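# Unwrap a straw and insert it into a lidded cup

## Task

Pull the straw free of its paper sleeve, then push it down through the opening in the cup lid until it touches the bottom of the cup; leave the paper sleeve lying on the table. The cup is not fixed in place and has to be standing upright at the end.

## Robot and tools

Robot: two UR7e-style arms, left_arm and right_arm. Each carries a Robotiq 2F-85 two-finger gripper and a wrist camera. The left base sits at (+0.069, +0.450, 0) m and the right at (-0.056, -0.425, 0) m in the scene frame, both almost unrotated. A camera stand is fixed behind the arms.

Frames. Scene frame: origin at table-top height, midway between the arms; +z up, +x out over the table, left_arm toward +y. Arm names do not match the left or right side of images. Hand positions, velocities and targets in results are in each arm's own base frame. Motion offsets are along the current Hand target's own axes. Gripper axes: +z points along the fingers, the fingers close along y, and +x points toward a block about 10 cm off the last joint's axis. end_effector_position is the spot between the pads when shut; closed fingertips reach about 19 mm past it, open ones about 6 mm.

The 18-number row. Every motion command uses one flat list of 18 numbers covering both arms, each in [-1, 1]: left dx, dy, dz, rx, ry, rz, gripper position, force_limit, speed, then the same nine for the right arm. The six pose numbers are offsets from that arm's Hand target, not poses; 1.0 equals 0.6 m or 180 degrees, and rx, ry, rz form a single rotation vector. All zeros for an arm means return to or hold its Hand target. The three gripper numbers are absolute commands, not offsets: position +1 is fully open (85 mm), about -0.8 brings the pads together, -1 closes until blocked. force_limit (-1 to +1) sets motor push; speed sets closing rate, about 20 mm/s at -1, 85 at 0, 150 at +1. Both begin at +1. A gripper keeps its state only if you resend its last three numbers; 0 is a real command. New force_limit or speed only applies after a position change of at least 0.01.

Tools.
- execute_actions(actions, cameras): actions is a list of actions; each action is a table of up to 15 rows played at 1/30 s per row, the last row repeating if fewer. Every row in an action counts from the Hand target at that action's start, so sending the same offset again moves further. An empty list returns status and all camera images.
- move(target, speed, blend, stop_force, zero, blocking, cameras): target is one 18-number row or a list of up to 15 rows; every row's offsets count from the Hand targets at the move's start, not from the previous row. Straight-line paths, max 10 s, no obstacle avoidance. speed in m/s, 0.002 to 3.6, default 0.25 (turning up to twice that in rad/s); one value or one per target. blend in metres rounds corners in a list. stop_force in N, 3 to 120, ends an arm's path on contact; unreliable while the gripper rotates and for light, loose objects. zero (with stop_force) re-zeroes the force baseline first. blocking=false returns after about 0.5 s while motion continues; not allowed with stop_force. For lists, use identical gripper numbers in every row.
- wait(seconds 0 to 10), stop() to brake a running move, zoom_image(camera, region [x0, y0, x1, y1] in pixels, each side at most 504) for cam_head_left, cam_head_right, cam_left_wrist, cam_right_wrist, zero_wrist_force(arm), read_manual(section), finished_scene(scene 1 or 2), which cannot be undone.
Cameras: cam_head_left, cam_head_right, cam_high, cam_low, cam_left_wrist, cam_right_wrist, each 896x504; cameras ["all"] shows all.

Results. Positions in metres, orientation as quat_wxyz, velocities in m/s and rad/s. Hand target is the last commanded pose after clipping; the gripper often stops a bit short, and the next command asks for it again. Tool commands lists current gripper commands. object_status: 0 moving, 1 blocked while opening, 2 blocked while closing (a grip), 3 reached the command or pads met. position_measured is in counts: 3 open, 78 about 60 mm, 130 about 40 mm, 180 about 20 mm, 230 closed. Wrist force and torque are in the gripper's axes, zeroed at scene start. Joint torques include gravity. The move line reports done, off_target, moving, held or fault, plus limits=paced (pose clipped) or limits=held (steps withheld). MOTOR HOT warns of heating; fault lines mean an arm is braked.

Cautions. Orientation commands are clipped to 32 degrees from the measured one per step, so turn in stages. Roughly 150 N (plus or minus 25) of outside force, or contact torque at a joint limit (25.2 N m for wrists, 135 for others), freezes the arm for 10 s. Arms are stiff: aiming past a solid contact can trip this. Keep the arms from touching each other and never grip the other gripper's fingers. Avoid paths close to an arm's own base. Move gently near the loose cup so it does not tip; do not squeeze items hard while they still rest on something; lower parts rather than dropping them; nothing may leave the table. Long stretched poses and held loads heat motors. Objects may occasionally be nudged by outside pushes.

Each tool is called after "Call:" as name(argument=value, ...) on one line, values as JSON.

## Session

Call:
execute_actions(actions=[])

Scene clock: 0.00 s.
left_arm: end_effector_position=(+0.0661, -0.2817, +0.1437) position_measured=3 object_status=3 end_effector_quat_wxyz=(-0.189, +0.689, +0.442, +0.543) | right_arm: end_effector_position=(+0.2798, +0.1408, +0.1408) position_measured=3 object_status=3 end_effector_quat_wxyz=(-0.053, -0.547, +0.703, -0.452)
Joint positions: left_arm=[-2.027 -1.285 1.961 -1.031 -1.374 -0.164] | right_arm=[4.595 -1.439 -2.295 -1.807 1.049 0.364]
Joint velocities: within noise
Joint torques (N m): no reading
Wrist force (N): no reading
Wrist torque (N m): no reading
Wrist force, peak (N): no reading
Hand target: left_arm +0.0661, -0.2817, +0.1437; -0.189, +0.689, +0.442, +0.543 | right_arm +0.2798, +0.1408, +0.1408; -0.053, -0.547, +0.703, -0.452
Tool commands: left_gripper/position=+1.0 left_gripper/force_limit=+1.0 left_gripper/speed=+1.0 right_gripper/position=+1.0 right_gripper/force_limit=+1.0 right_gripper/speed=+1.0

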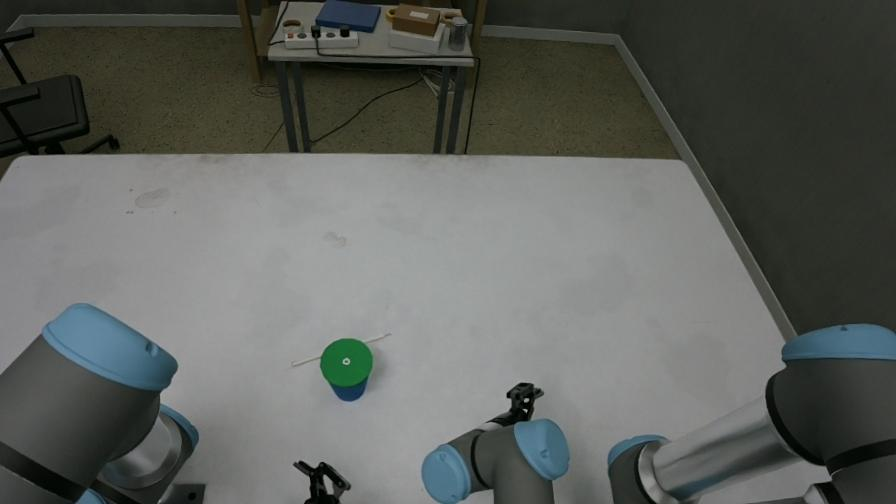

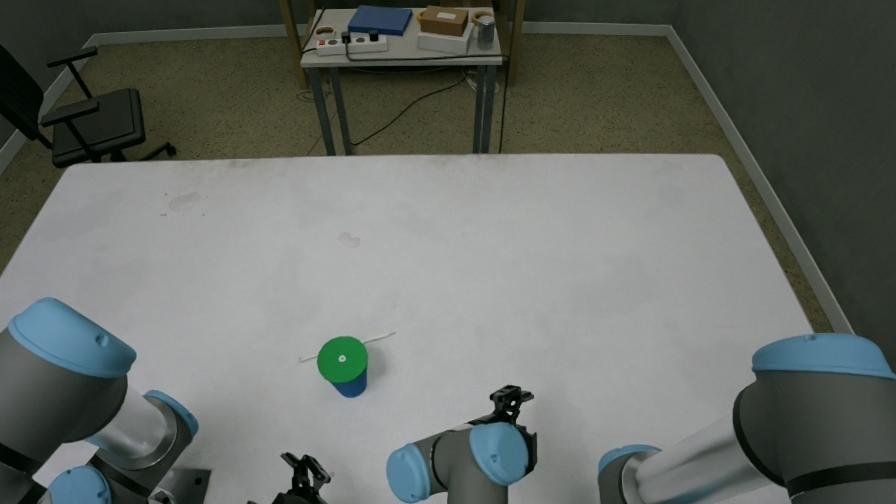

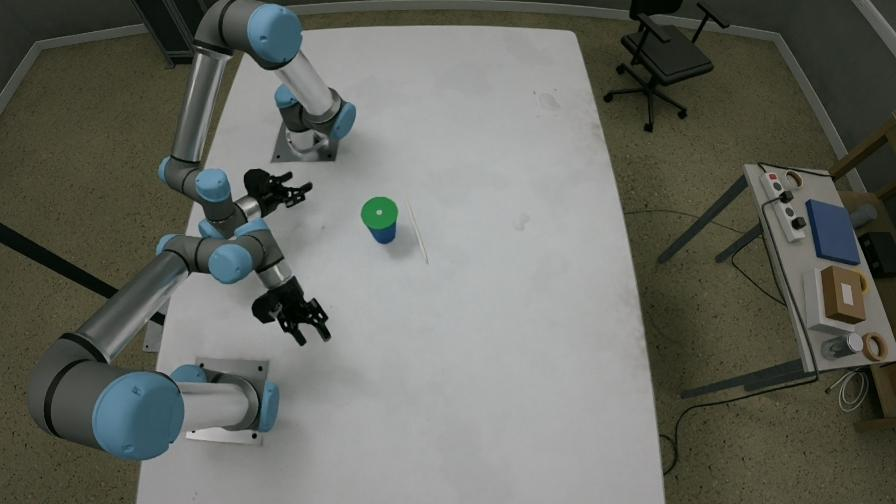

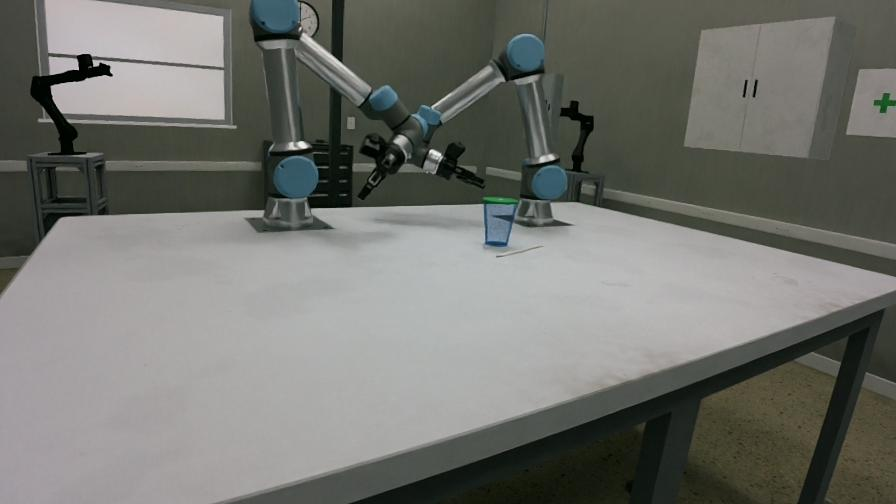

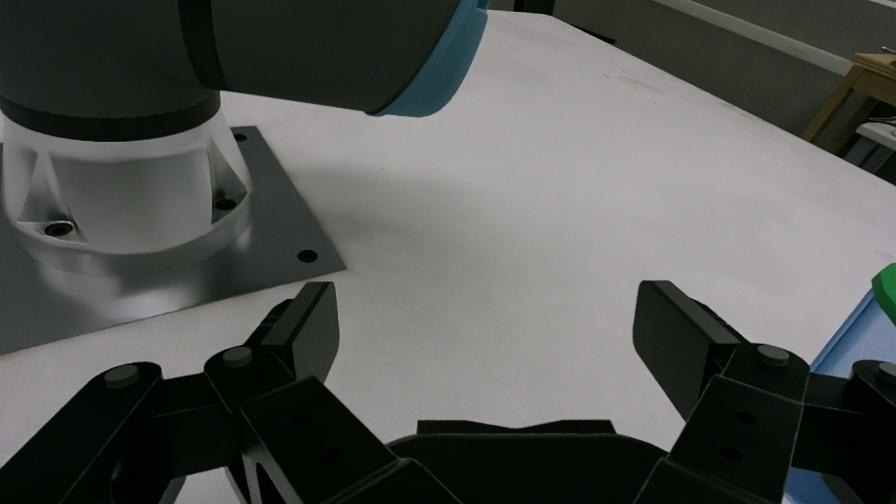

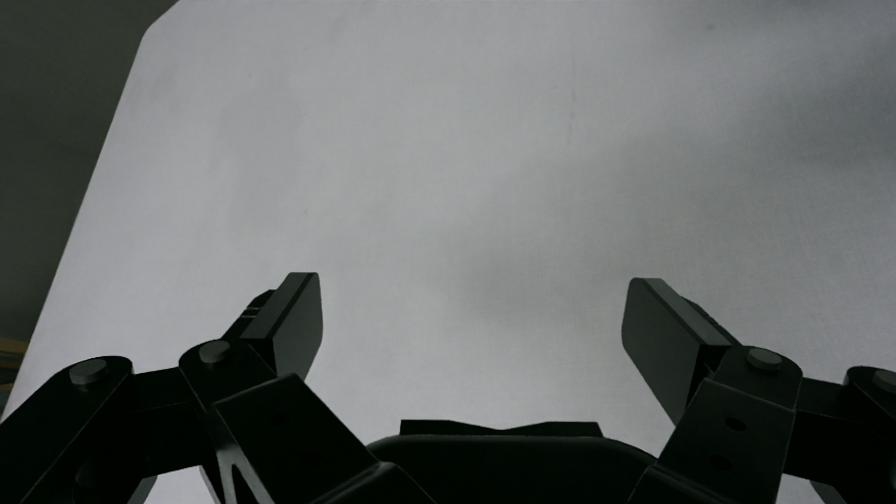

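Call:
zoom_image(camera="cam_high", region=[340, 170, 480, 290])

Call:
zoom_image(camera="cam_low", region=[450, 180, 590, 270])

Call:
zoom_image(camera="cam_head_left", region=[270, 310, 410, 420])

Scaled by 3.600 from the camera's 896x504 image, which has a finer 1280x720 frame.

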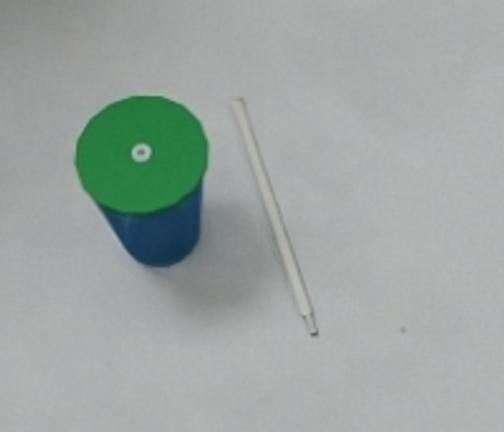

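Scaled by 3.600 from the camera's 896x504 image, which has a finer 1280x720 frame.

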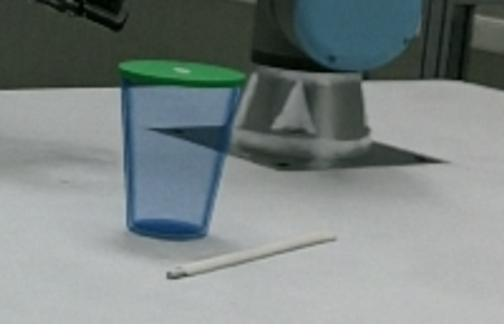

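Scaled by 3.600 from the camera's 896x504 image, which has a finer 1280x720 frame.

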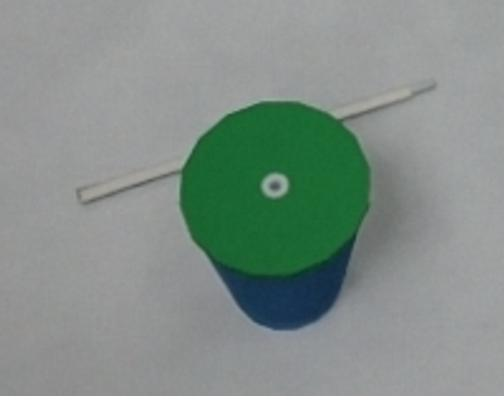

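Call:
move(target=[0.1708,0.3693,0.3262,0.2153,-0.3326,-0.1876,-0.2,-1,0,-0.418,-0.4305,-0.2066,-0.1604,-0.2571,-0.1381,-0.2,-1,0], speed=0.45, cameras=["all"])

Scene clock: 135.33 s.
left_arm: end_effector_position=(+0.3621, -0.2145, +0.2197) position_measured=154 object_status=3 end_effector_quat_wxyz=(+0.000, +0.614, +0.789, +0.000) | right_arm: end_effector_position=(+0.5381, +0.4091, +0.2199) position_measured=154 object_status=3 end_effector_quat_wxyz=(+0.000, +0.781, -0.625, +0.001)
Joint positions: left_arm=[-0.858 -1.757 2.024 -1.838 -1.57 0.465] | right_arm=[3.991 -2.001 -1.325 -1.387 1.57 -0.943]
Joint torques (N m): left_arm=[7.44 -20.38 -13.63 -4.4 -0.59 1.29] | right_arm=[12.17 35.63 32.48 3.09 1.26 -1.22]
Wrist force (N): left_arm=[-1.0 -0.8 -2.8] | right_arm=[-0.9 -1.0 -0.2]
Wrist torque (N m): left_arm=[0.09 0.26 -0.38] | right_arm=[-0.43 0.07 0.16]
Wrist force, peak (N): left_arm=[-0.2 1.3 -3.1] | right_arm=[-1.1 -3.6 -0.4]
Hand target: left_arm +0.3621, -0.2145, +0.2197; +0.000, +0.614, +0.789, +0.000 | right_arm +0.5381, +0.4092, +0.2199; +0.000, +0.781, -0.625, +0.001
Off the commanded pose: left_arm 0.000 m, 0 deg | right_arm 0.000 m, 0 deg.
move: done

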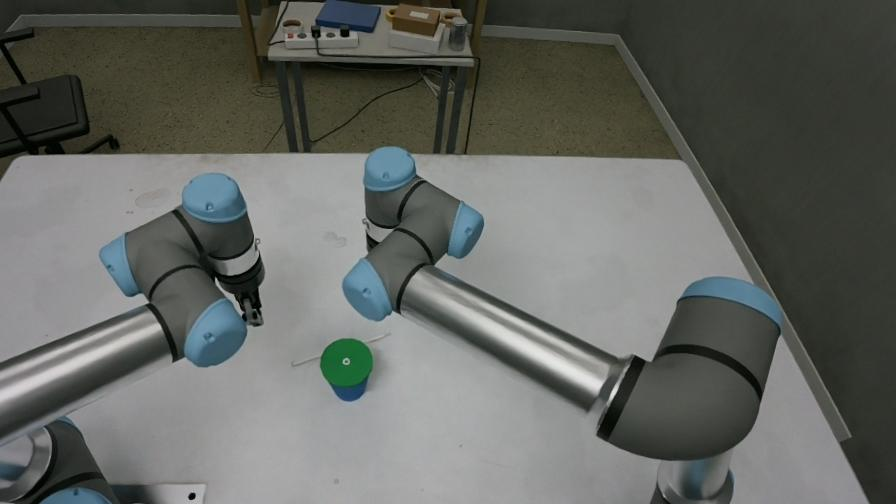

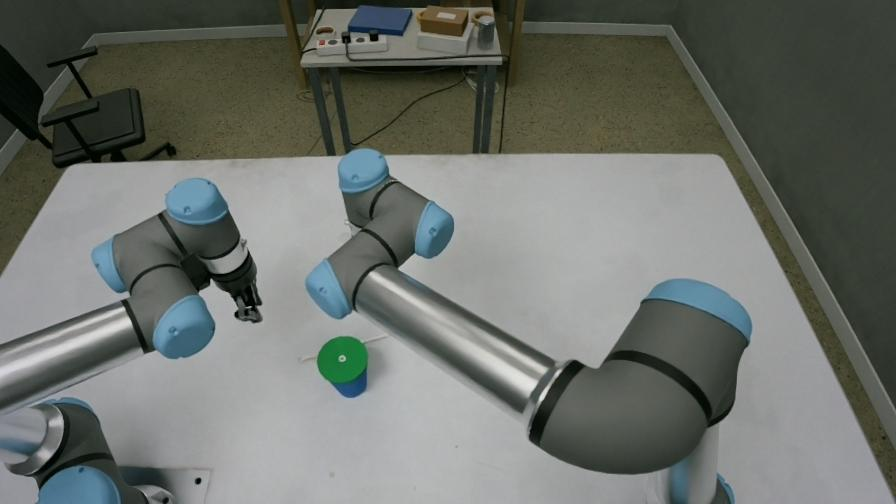

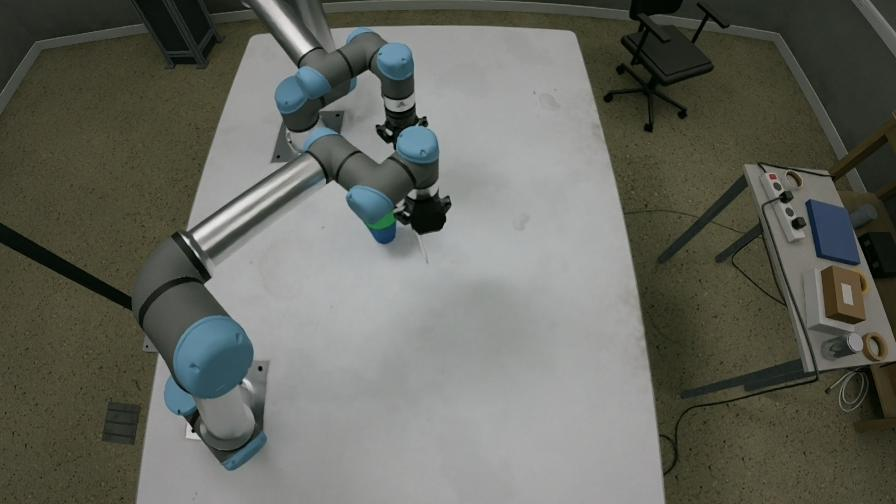

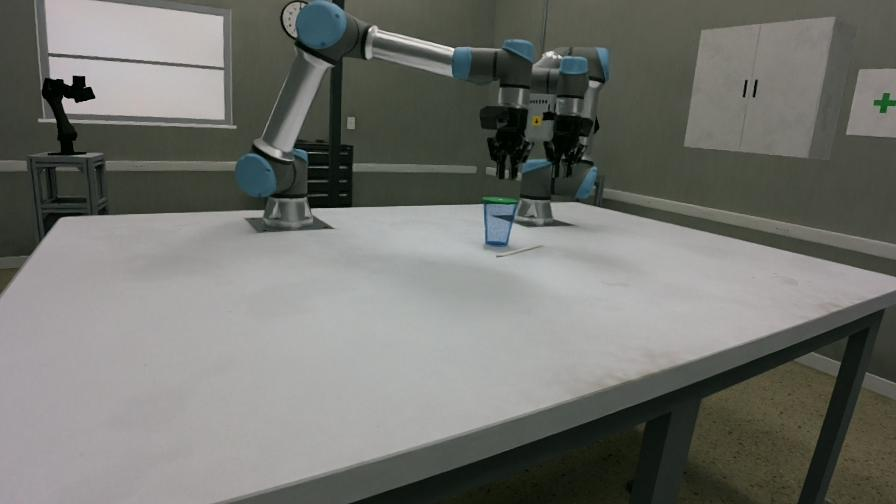

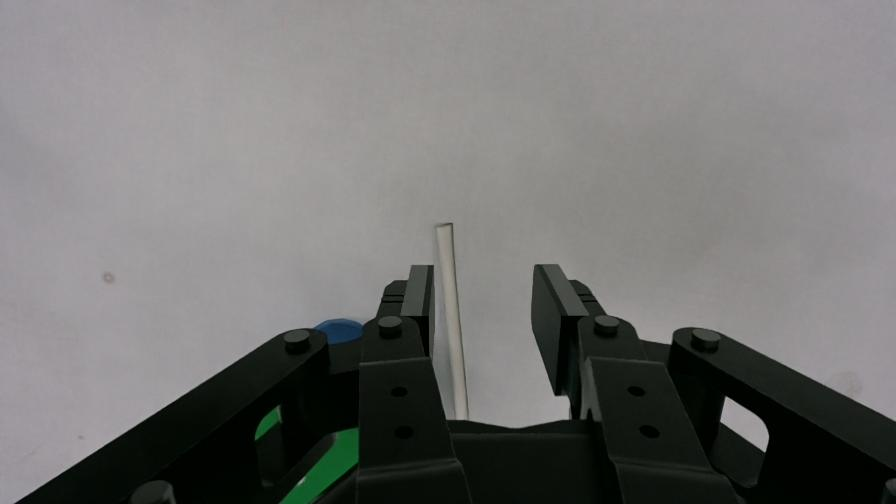

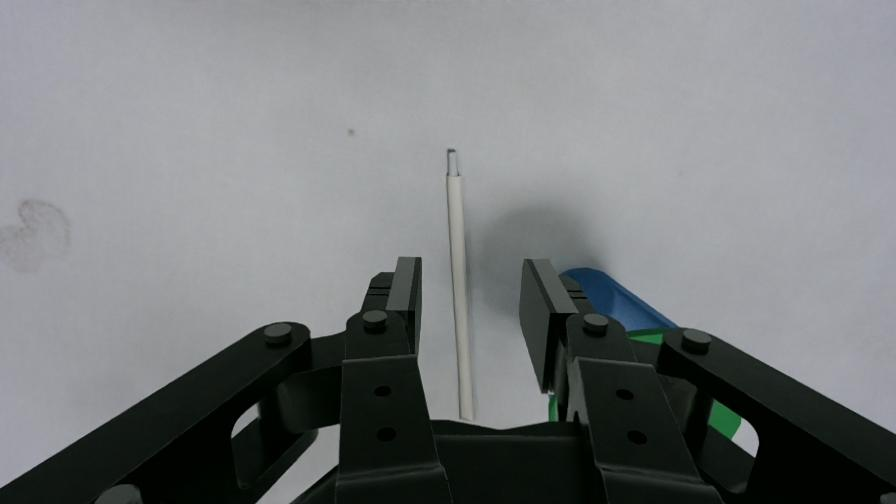

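Call:
move(target=[-0.0783,-0.0187,0.3,0,0,-0.021,-0.2,-1,0,0.0208,-0.0108,0.3,0,0,-0.021,-0.2,-1,0], speed=0.25, cameras=["cam_left_wrist","cam_right_wrist","cam_low"])

Call:
zoom_image(camera="cam_right_wrist", region=[330, 150, 630, 420])

Call:
zoom_image(camera="cam_left_wrist", region=[330, 150, 630, 420])

Scene clock: 172.13 s.
left_arm: end_effector_position=(+0.3628, -0.2628, +0.0398) position_measured=154 object_status=3 end_effector_quat_wxyz=(+0.000, +0.588, +0.809, +0.000) end_effector_velocity=(+0.001, -0.001, +0.000) end_effector_angular_velocity=(-0.002, -0.002, +0.000) | right_arm: end_effector_position=(+0.5474, +0.3982, +0.0400) position_measured=154 object_status=3 end_effector_quat_wxyz=(+0.000, +0.801, -0.599, +0.001)
Joint positions: left_arm=[-0.929 -1.429 2.248 -2.39 -1.57 0.328] | right_arm=[3.969 -2.164 -1.566 -0.982 1.57 -1.03]
Joint velocities: left_arm=[0 0.002 0 -0.005 0 -0.001] | right_arm=[within noise]
Joint torques (N m): left_arm=[6.73 -14.24 -23.28 -4.78 0.47 1.28] | right_arm=[9.17 43.3 19.26 4.56 -1.03 0.98]
Wrist force (N): left_arm=[-1.1 -0.6 -2.5] | right_arm=[-0.7 -1.6 0.0]
Wrist torque (N m): left_arm=[0.13 0.26 -0.49] | right_arm=[-0.47 0.04 0.20]
Wrist force, peak (N): left_arm=[-0.2 -0.4 -5.9] | right_arm=[-1.4 -1.1 -3.4]
Hand target: left_arm +0.3629, -0.2628, +0.0397; +0.000, +0.588, +0.809, +0.000 | right_arm +0.5473, +0.3983, +0.0399; +0.000, +0.801, -0.599, +0.001
Off the commanded pose: left_arm 0.000 m, 0 deg | right_arm 0.000 m, 0 deg.
move: done
Images, in order (width x height): cam_low 896x504, cam_left_wrist 896x504, cam_right_wrist 896x504.

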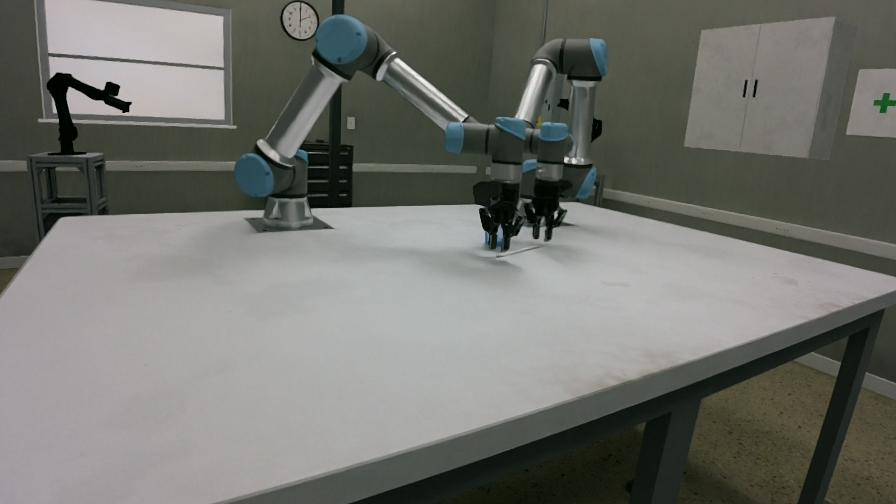

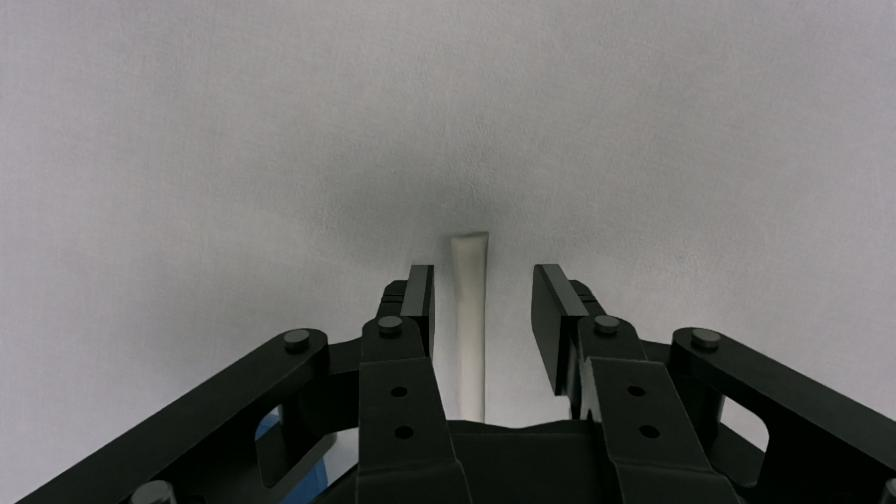

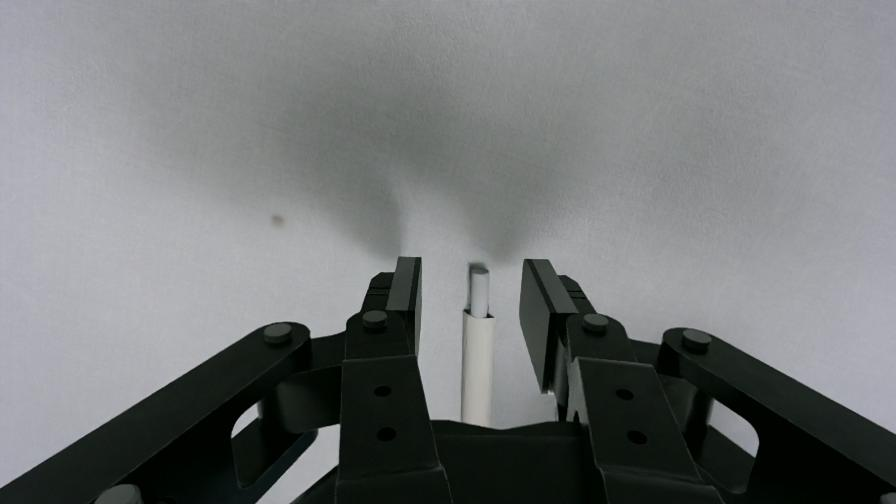

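Scaled by 1.680 from the camera's 896x504 image, which has a finer 1280x720 frame.

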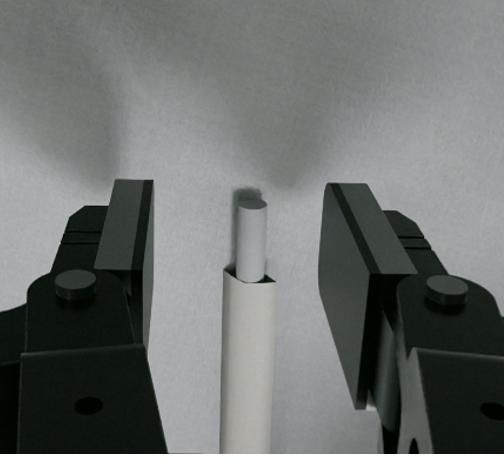

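Scaled by 1.680 from the camera's 896x504 image, which has a finer 1280x720 frame.

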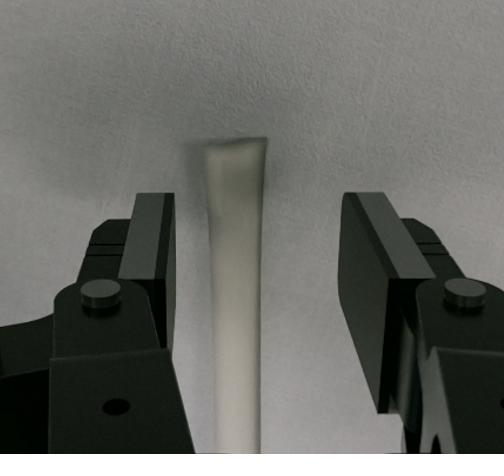

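Call:
move(target=[0,-0.0023,0.036,0,0,0,-0.2,-1,0,-0.0125,0.004,0.036,0,0,0,-0.2,-1,0], speed=0.015, stop_force=5, cameras=["cam_left_wrist","cam_right_wrist","cam_low"])

Call:
zoom_image(camera="cam_right_wrist", region=[330, 200, 630, 420])

Call:
zoom_image(camera="cam_low", region=[460, 180, 590, 270])

Scene clock: 198.70 s.
left_arm: end_effector_position=(+0.3617, -0.2632, +0.0200) position_measured=154 object_status=3 end_effector_quat_wxyz=(+0.000, +0.588, +0.809, +0.000) | right_arm: end_effector_position=(+0.5431, +0.4044, +0.0196) position_measured=154 object_status=3 end_effector_quat_wxyz=(+0.000, +0.801, -0.599, +0.001)
Joint positions: left_arm=[-0.932 -1.385 2.269 -2.455 -1.57 0.325] | right_arm=[3.98 -2.192 -1.58 -0.94 1.57 -1.019]
Joint torques (N m): left_arm=[4.85 -34.08 -27.6 -4.56 -0.47 2.16] | right_arm=[-13.77 48.96 22.53 -0.25 -0.7 -1.53]
Wrist force (N): left_arm=[-1.3 -1.0 -2.6] | right_arm=[-2.8 -1.3 -12.0]
Wrist torque (N m): left_arm=[0.08 0.29 -0.38] | right_arm=[-0.19 0.01 0.11]
Wrist force, peak (N): left_arm=[3.2 -2.0 -35.5] | right_arm=[2.4 0.5 -30.1]
Hand target: left_arm +0.3617, -0.2632, +0.0200; +0.000, +0.588, +0.809, +0.000 (not the last commanded pose) | right_arm +0.5432, +0.4044, +0.0196; +0.000, +0.801, -0.599, +0.001 (not the last commanded pose)
Off the commanded pose: left_arm 0.002 m, 0 deg | right_arm 0.001 m, 0 deg.
move: contact (left_arm, right_arm)
Images, in order (width x height): cam_low 896x504, cam_left_wrist 896x504, cam_right_wrist 896x504.

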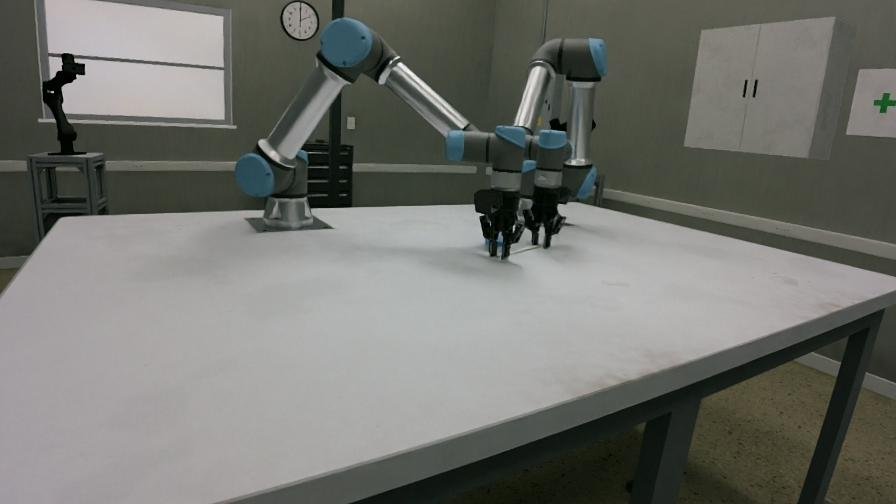

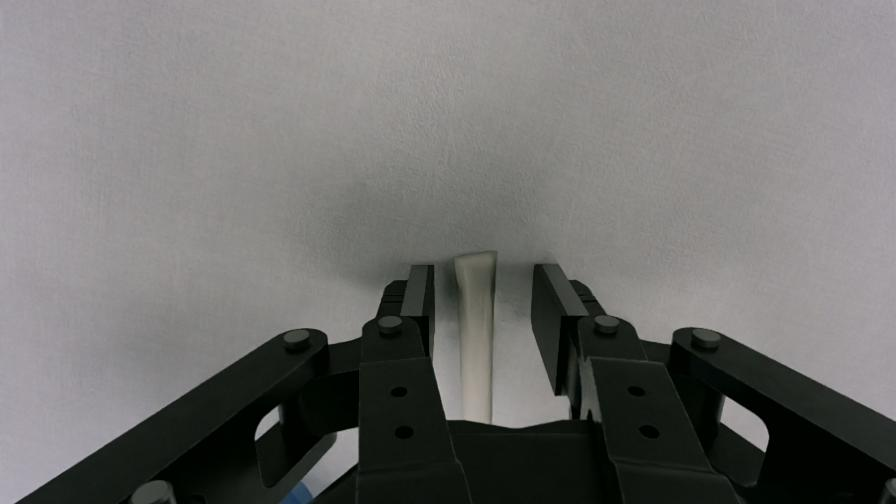

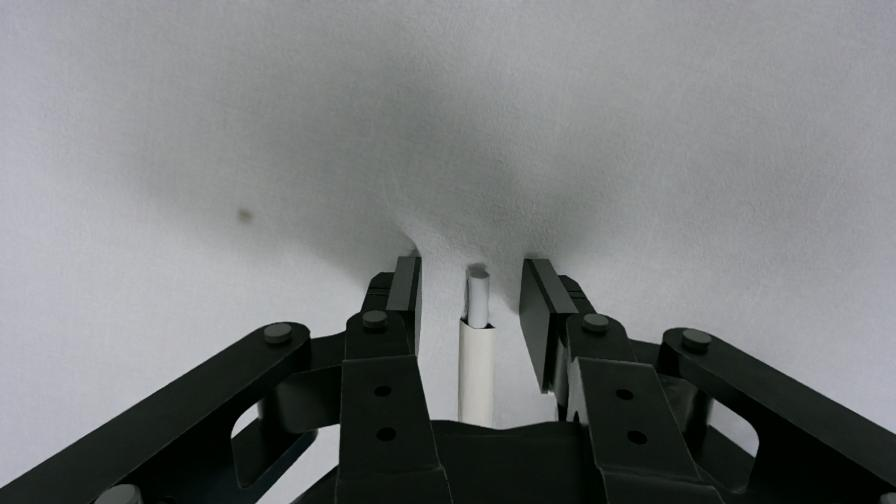

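Scaled by 1.680 from the camera's 896x504 image, which has a finer 1280x720 frame.

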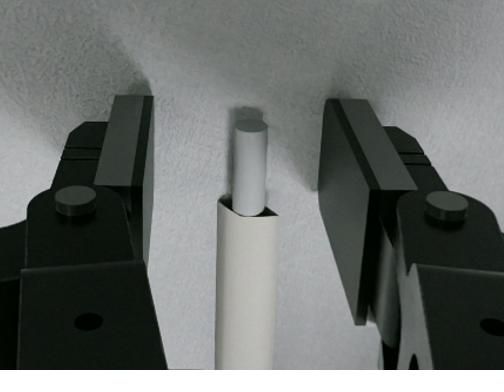

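Scaled by 3.877 from the camera's 896x504 image, which has a finer 1280x720 frame.

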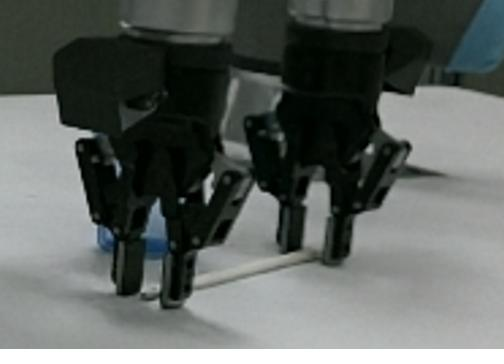

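Call:
move(target=[0,0,-0.0015,0,0,0,-0.2,-1,0,0.0025,0.0005,-0.0015,0,0,0,-0.2,-1,0], speed=0.02)

Call:
move(target=[0,0,0,0,0,0,-1,-0.9,-1,0,0,0,0,0,0,-1,-0.9,-1], cameras=["cam_left_wrist","cam_right_wrist"])

Call:
zoom_image(camera="cam_right_wrist", region=[330, 200, 630, 420])

Scene clock: 213.97 s.
left_arm: end_effector_position=(+0.3617, -0.2632, +0.0209) position_measured=154 object_status=3 end_effector_quat_wxyz=(+0.000, +0.588, +0.809, +0.000) | right_arm: end_effector_position=(+0.5433, +0.4028, +0.0205) position_measured=154 object_status=3 end_effector_quat_wxyz=(+0.000, +0.801, -0.599, +0.001)
Joint positions: left_arm=[-0.932 -1.387 2.268 -2.452 -1.57 0.325] | right_arm=[3.978 -2.19 -1.582 -0.94 1.57 -1.021]
Joint torques (N m): left_arm=[5.04 -30.82 -26.31 -1.83 -0.53 1.96] | right_arm=[-9.56 53.08 16.14 1.1 0.01 -1.27]
Wrist force (N): left_arm=[-0.9 -0.9 -2.7] | right_arm=[-0.8 -1.6 -0.2]
Wrist torque (N m): left_arm=[0.08 0.23 -0.37] | right_arm=[-0.48 0.08 0.23]
Wrist force, peak (N): left_arm=[-1.0 -1.0 -3.0] | right_arm=[-2.3 -1.0 -12.4]
Hand target: left_arm +0.3617, -0.2632, +0.0209; +0.000, +0.588, +0.809, +0.000 | right_arm +0.5433, +0.4029, +0.0205; +0.000, +0.801, -0.599, +0.001
Off the commanded pose: left_arm 0.000 m, 0 deg | right_arm 0.000 m, 0 deg.
move: done

Scene clock: 215.43 s.
left_arm: end_effector_position=(+0.3617, -0.2632, +0.0209) position_measured=216 object_status=0 end_effector_quat_wxyz=(+0.000, +0.588, +0.809, +0.000) | right_arm: end_effector_position=(+0.5433, +0.4029, +0.0205) position_measured=217 object_status=0 end_effector_quat_wxyz=(+0.000, +0.801, -0.599, +0.001)
Joint positions: left_arm=[-0.932 -1.387 2.268 -2.452 -1.57 0.325] | right_arm=[3.978 -2.19 -1.582 -0.94 1.57 -1.021]
Joint torques (N m): left_arm=[4.43 -13.24 -18.92 -2.37 -0.57 1.65] | right_arm=[6.24 33.71 26.74 2.85 0.03 0.7]
Wrist force (N): left_arm=[0.1 2.3 -12.5] | right_arm=[-0.9 -0.9 -0.3]
Wrist torque (N m): left_arm=[0.00 0.30 -0.44] | right_arm=[-0.45 0.09 0.18]
Wrist force, peak (N): left_arm=[0.1 2.3 -12.5] | right_arm=[-0.5 -1.7 -3.9]
Hand target: left_arm +0.3617, -0.2632, +0.0209; +0.000, +0.588, +0.809, +0.000 | right_arm +0.5433, +0.4029, +0.0205; +0.000, +0.801, -0.599, +0.001
Off the commanded pose: left_arm 0.000 m, 0 deg | right_arm 0.000 m, 0 deg.
move: done
Images, in order (width x height): cam_left_wrist 896x504, cam_right_wrist 896x504.

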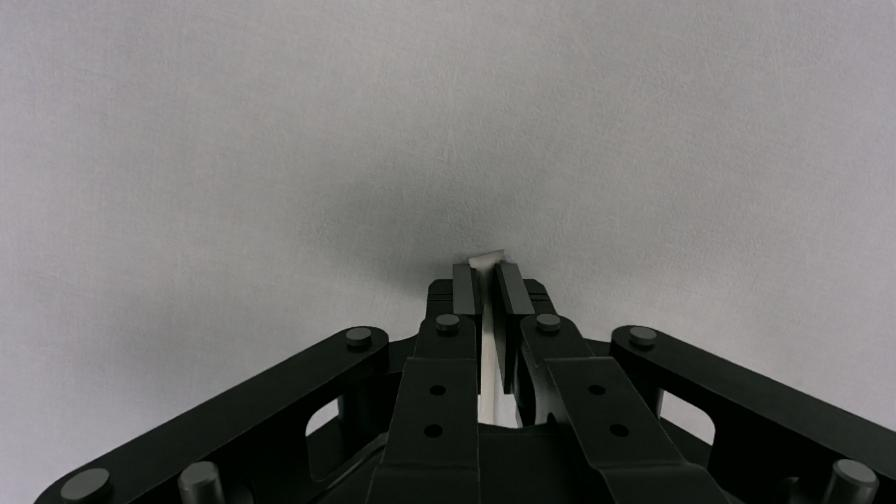

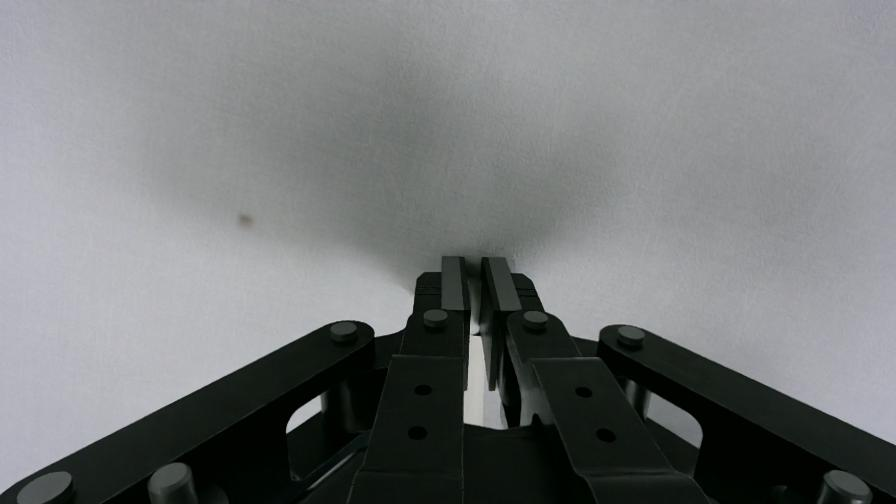

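Scaled by 1.680 from the camera's 896x504 image, which has a finer 1280x720 frame.

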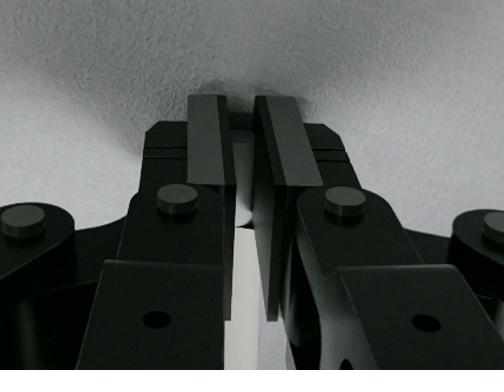

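Call:
move(target=[[0,0,-0.012,0,0,0,-1,-0.9,-1,0,0,-0.012,0,0,0,-1,-0.9,-1],[0,0,-0.012,0,0,0,-1,-0.9,-1,0.08,0,-0.012,0,0,0,-1,-0.9,-1]], speed=0.06, cameras=["cam_left_wrist","cam_right_wrist","cam_low"])

Call:
zoom_image(camera="cam_low", region=[460, 180, 590, 270])

Call:
zoom_image(camera="cam_right_wrist", region=[330, 200, 630, 420])

Scene clock: 228.73 s.
left_arm: end_effector_position=(+0.3617, -0.2632, +0.0281) position_measured=221 object_status=2 end_effector_quat_wxyz=(+0.000, +0.588, +0.809, +0.000) | right_arm: end_effector_position=(+0.5570, +0.3566, +0.0278) position_measured=217 object_status=2 end_effector_quat_wxyz=(+0.000, +0.801, -0.599, +0.001) end_effector_velocity=(-0.001, +0.004, +0.001) end_effector_angular_velocity=(+0.002, -0.002, -0.002)
Joint positions: left_arm=[-0.932 -1.404 2.261 -2.428 -1.57 0.325] | right_arm=[3.914 -2.15 -1.629 -0.933 1.57 -1.085]
Joint velocities: left_arm=[within noise] | right_arm=[0.005 -0.001 0.004 0 0 0.007]
Joint torques (N m): left_arm=[-1.4 -14.95 -7.01 -4.44 -0.65 -0.04] | right_arm=[13.27 33.92 30.38 1.81 -0.85 1.41]
Wrist force (N): left_arm=[-0.4 -0.7 -2.7] | right_arm=[-0.1 -0.7 0.1]
Wrist torque (N m): left_arm=[0.09 0.22 -0.39] | right_arm=[-0.41 0.04 0.17]
Wrist force, peak (N): left_arm=[0.0 2.4 -12.7] | right_arm=[-8.4 -0.8 -0.2]
Hand target: left_arm +0.3617, -0.2632, +0.0281; +0.000, +0.588, +0.809, +0.000 | right_arm +0.5569, +0.3569, +0.0277; +0.000, +0.801, -0.599, +0.001
Off the commanded pose: left_arm 0.000 m, 0 deg | right_arm 0.000 m, 0 deg.
move: done
Images, in order (width x height): cam_low 896x504, cam_left_wrist 896x504, cam_right_wrist 896x504.

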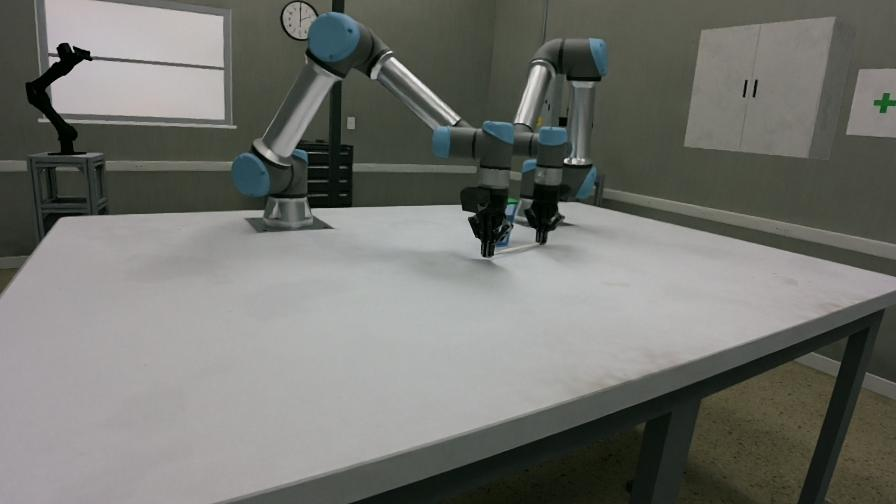

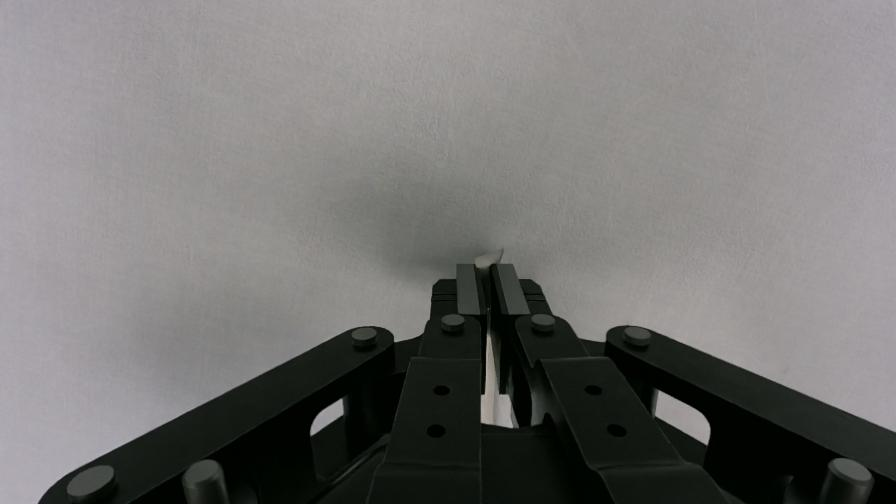

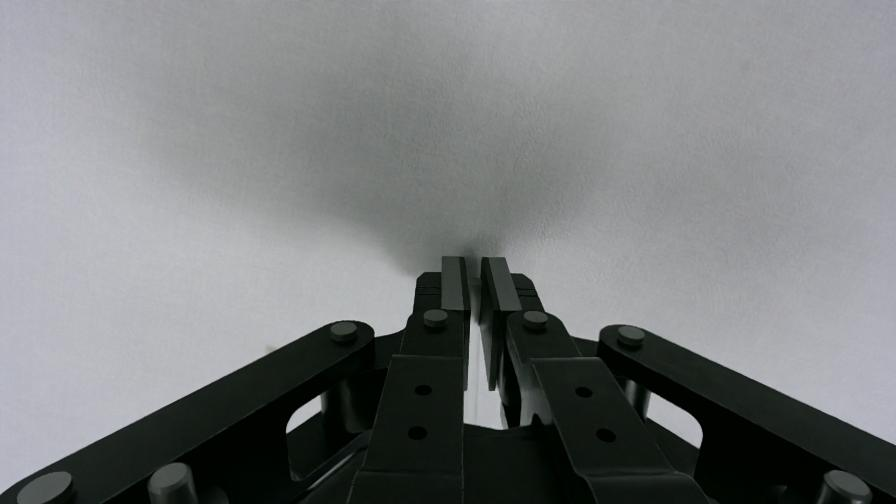

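Scaled by 3.877 from the camera's 896x504 image, which has a finer 1280x720 frame.

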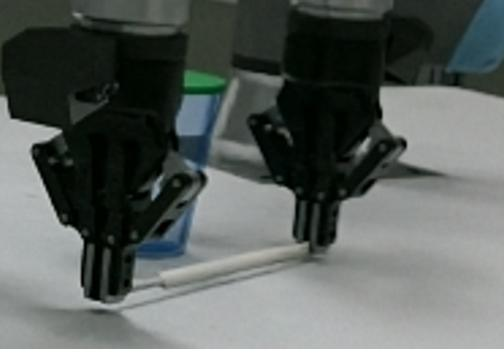

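Scaled by 1.680 from the camera's 896x504 image, which has a finer 1280x720 frame.

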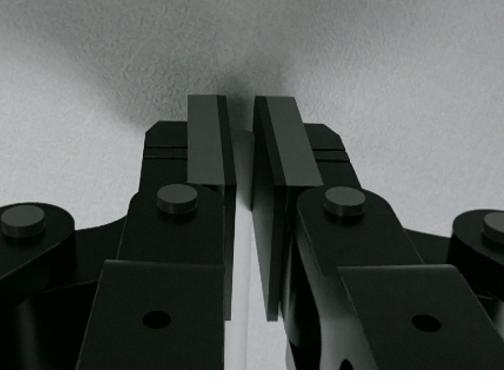

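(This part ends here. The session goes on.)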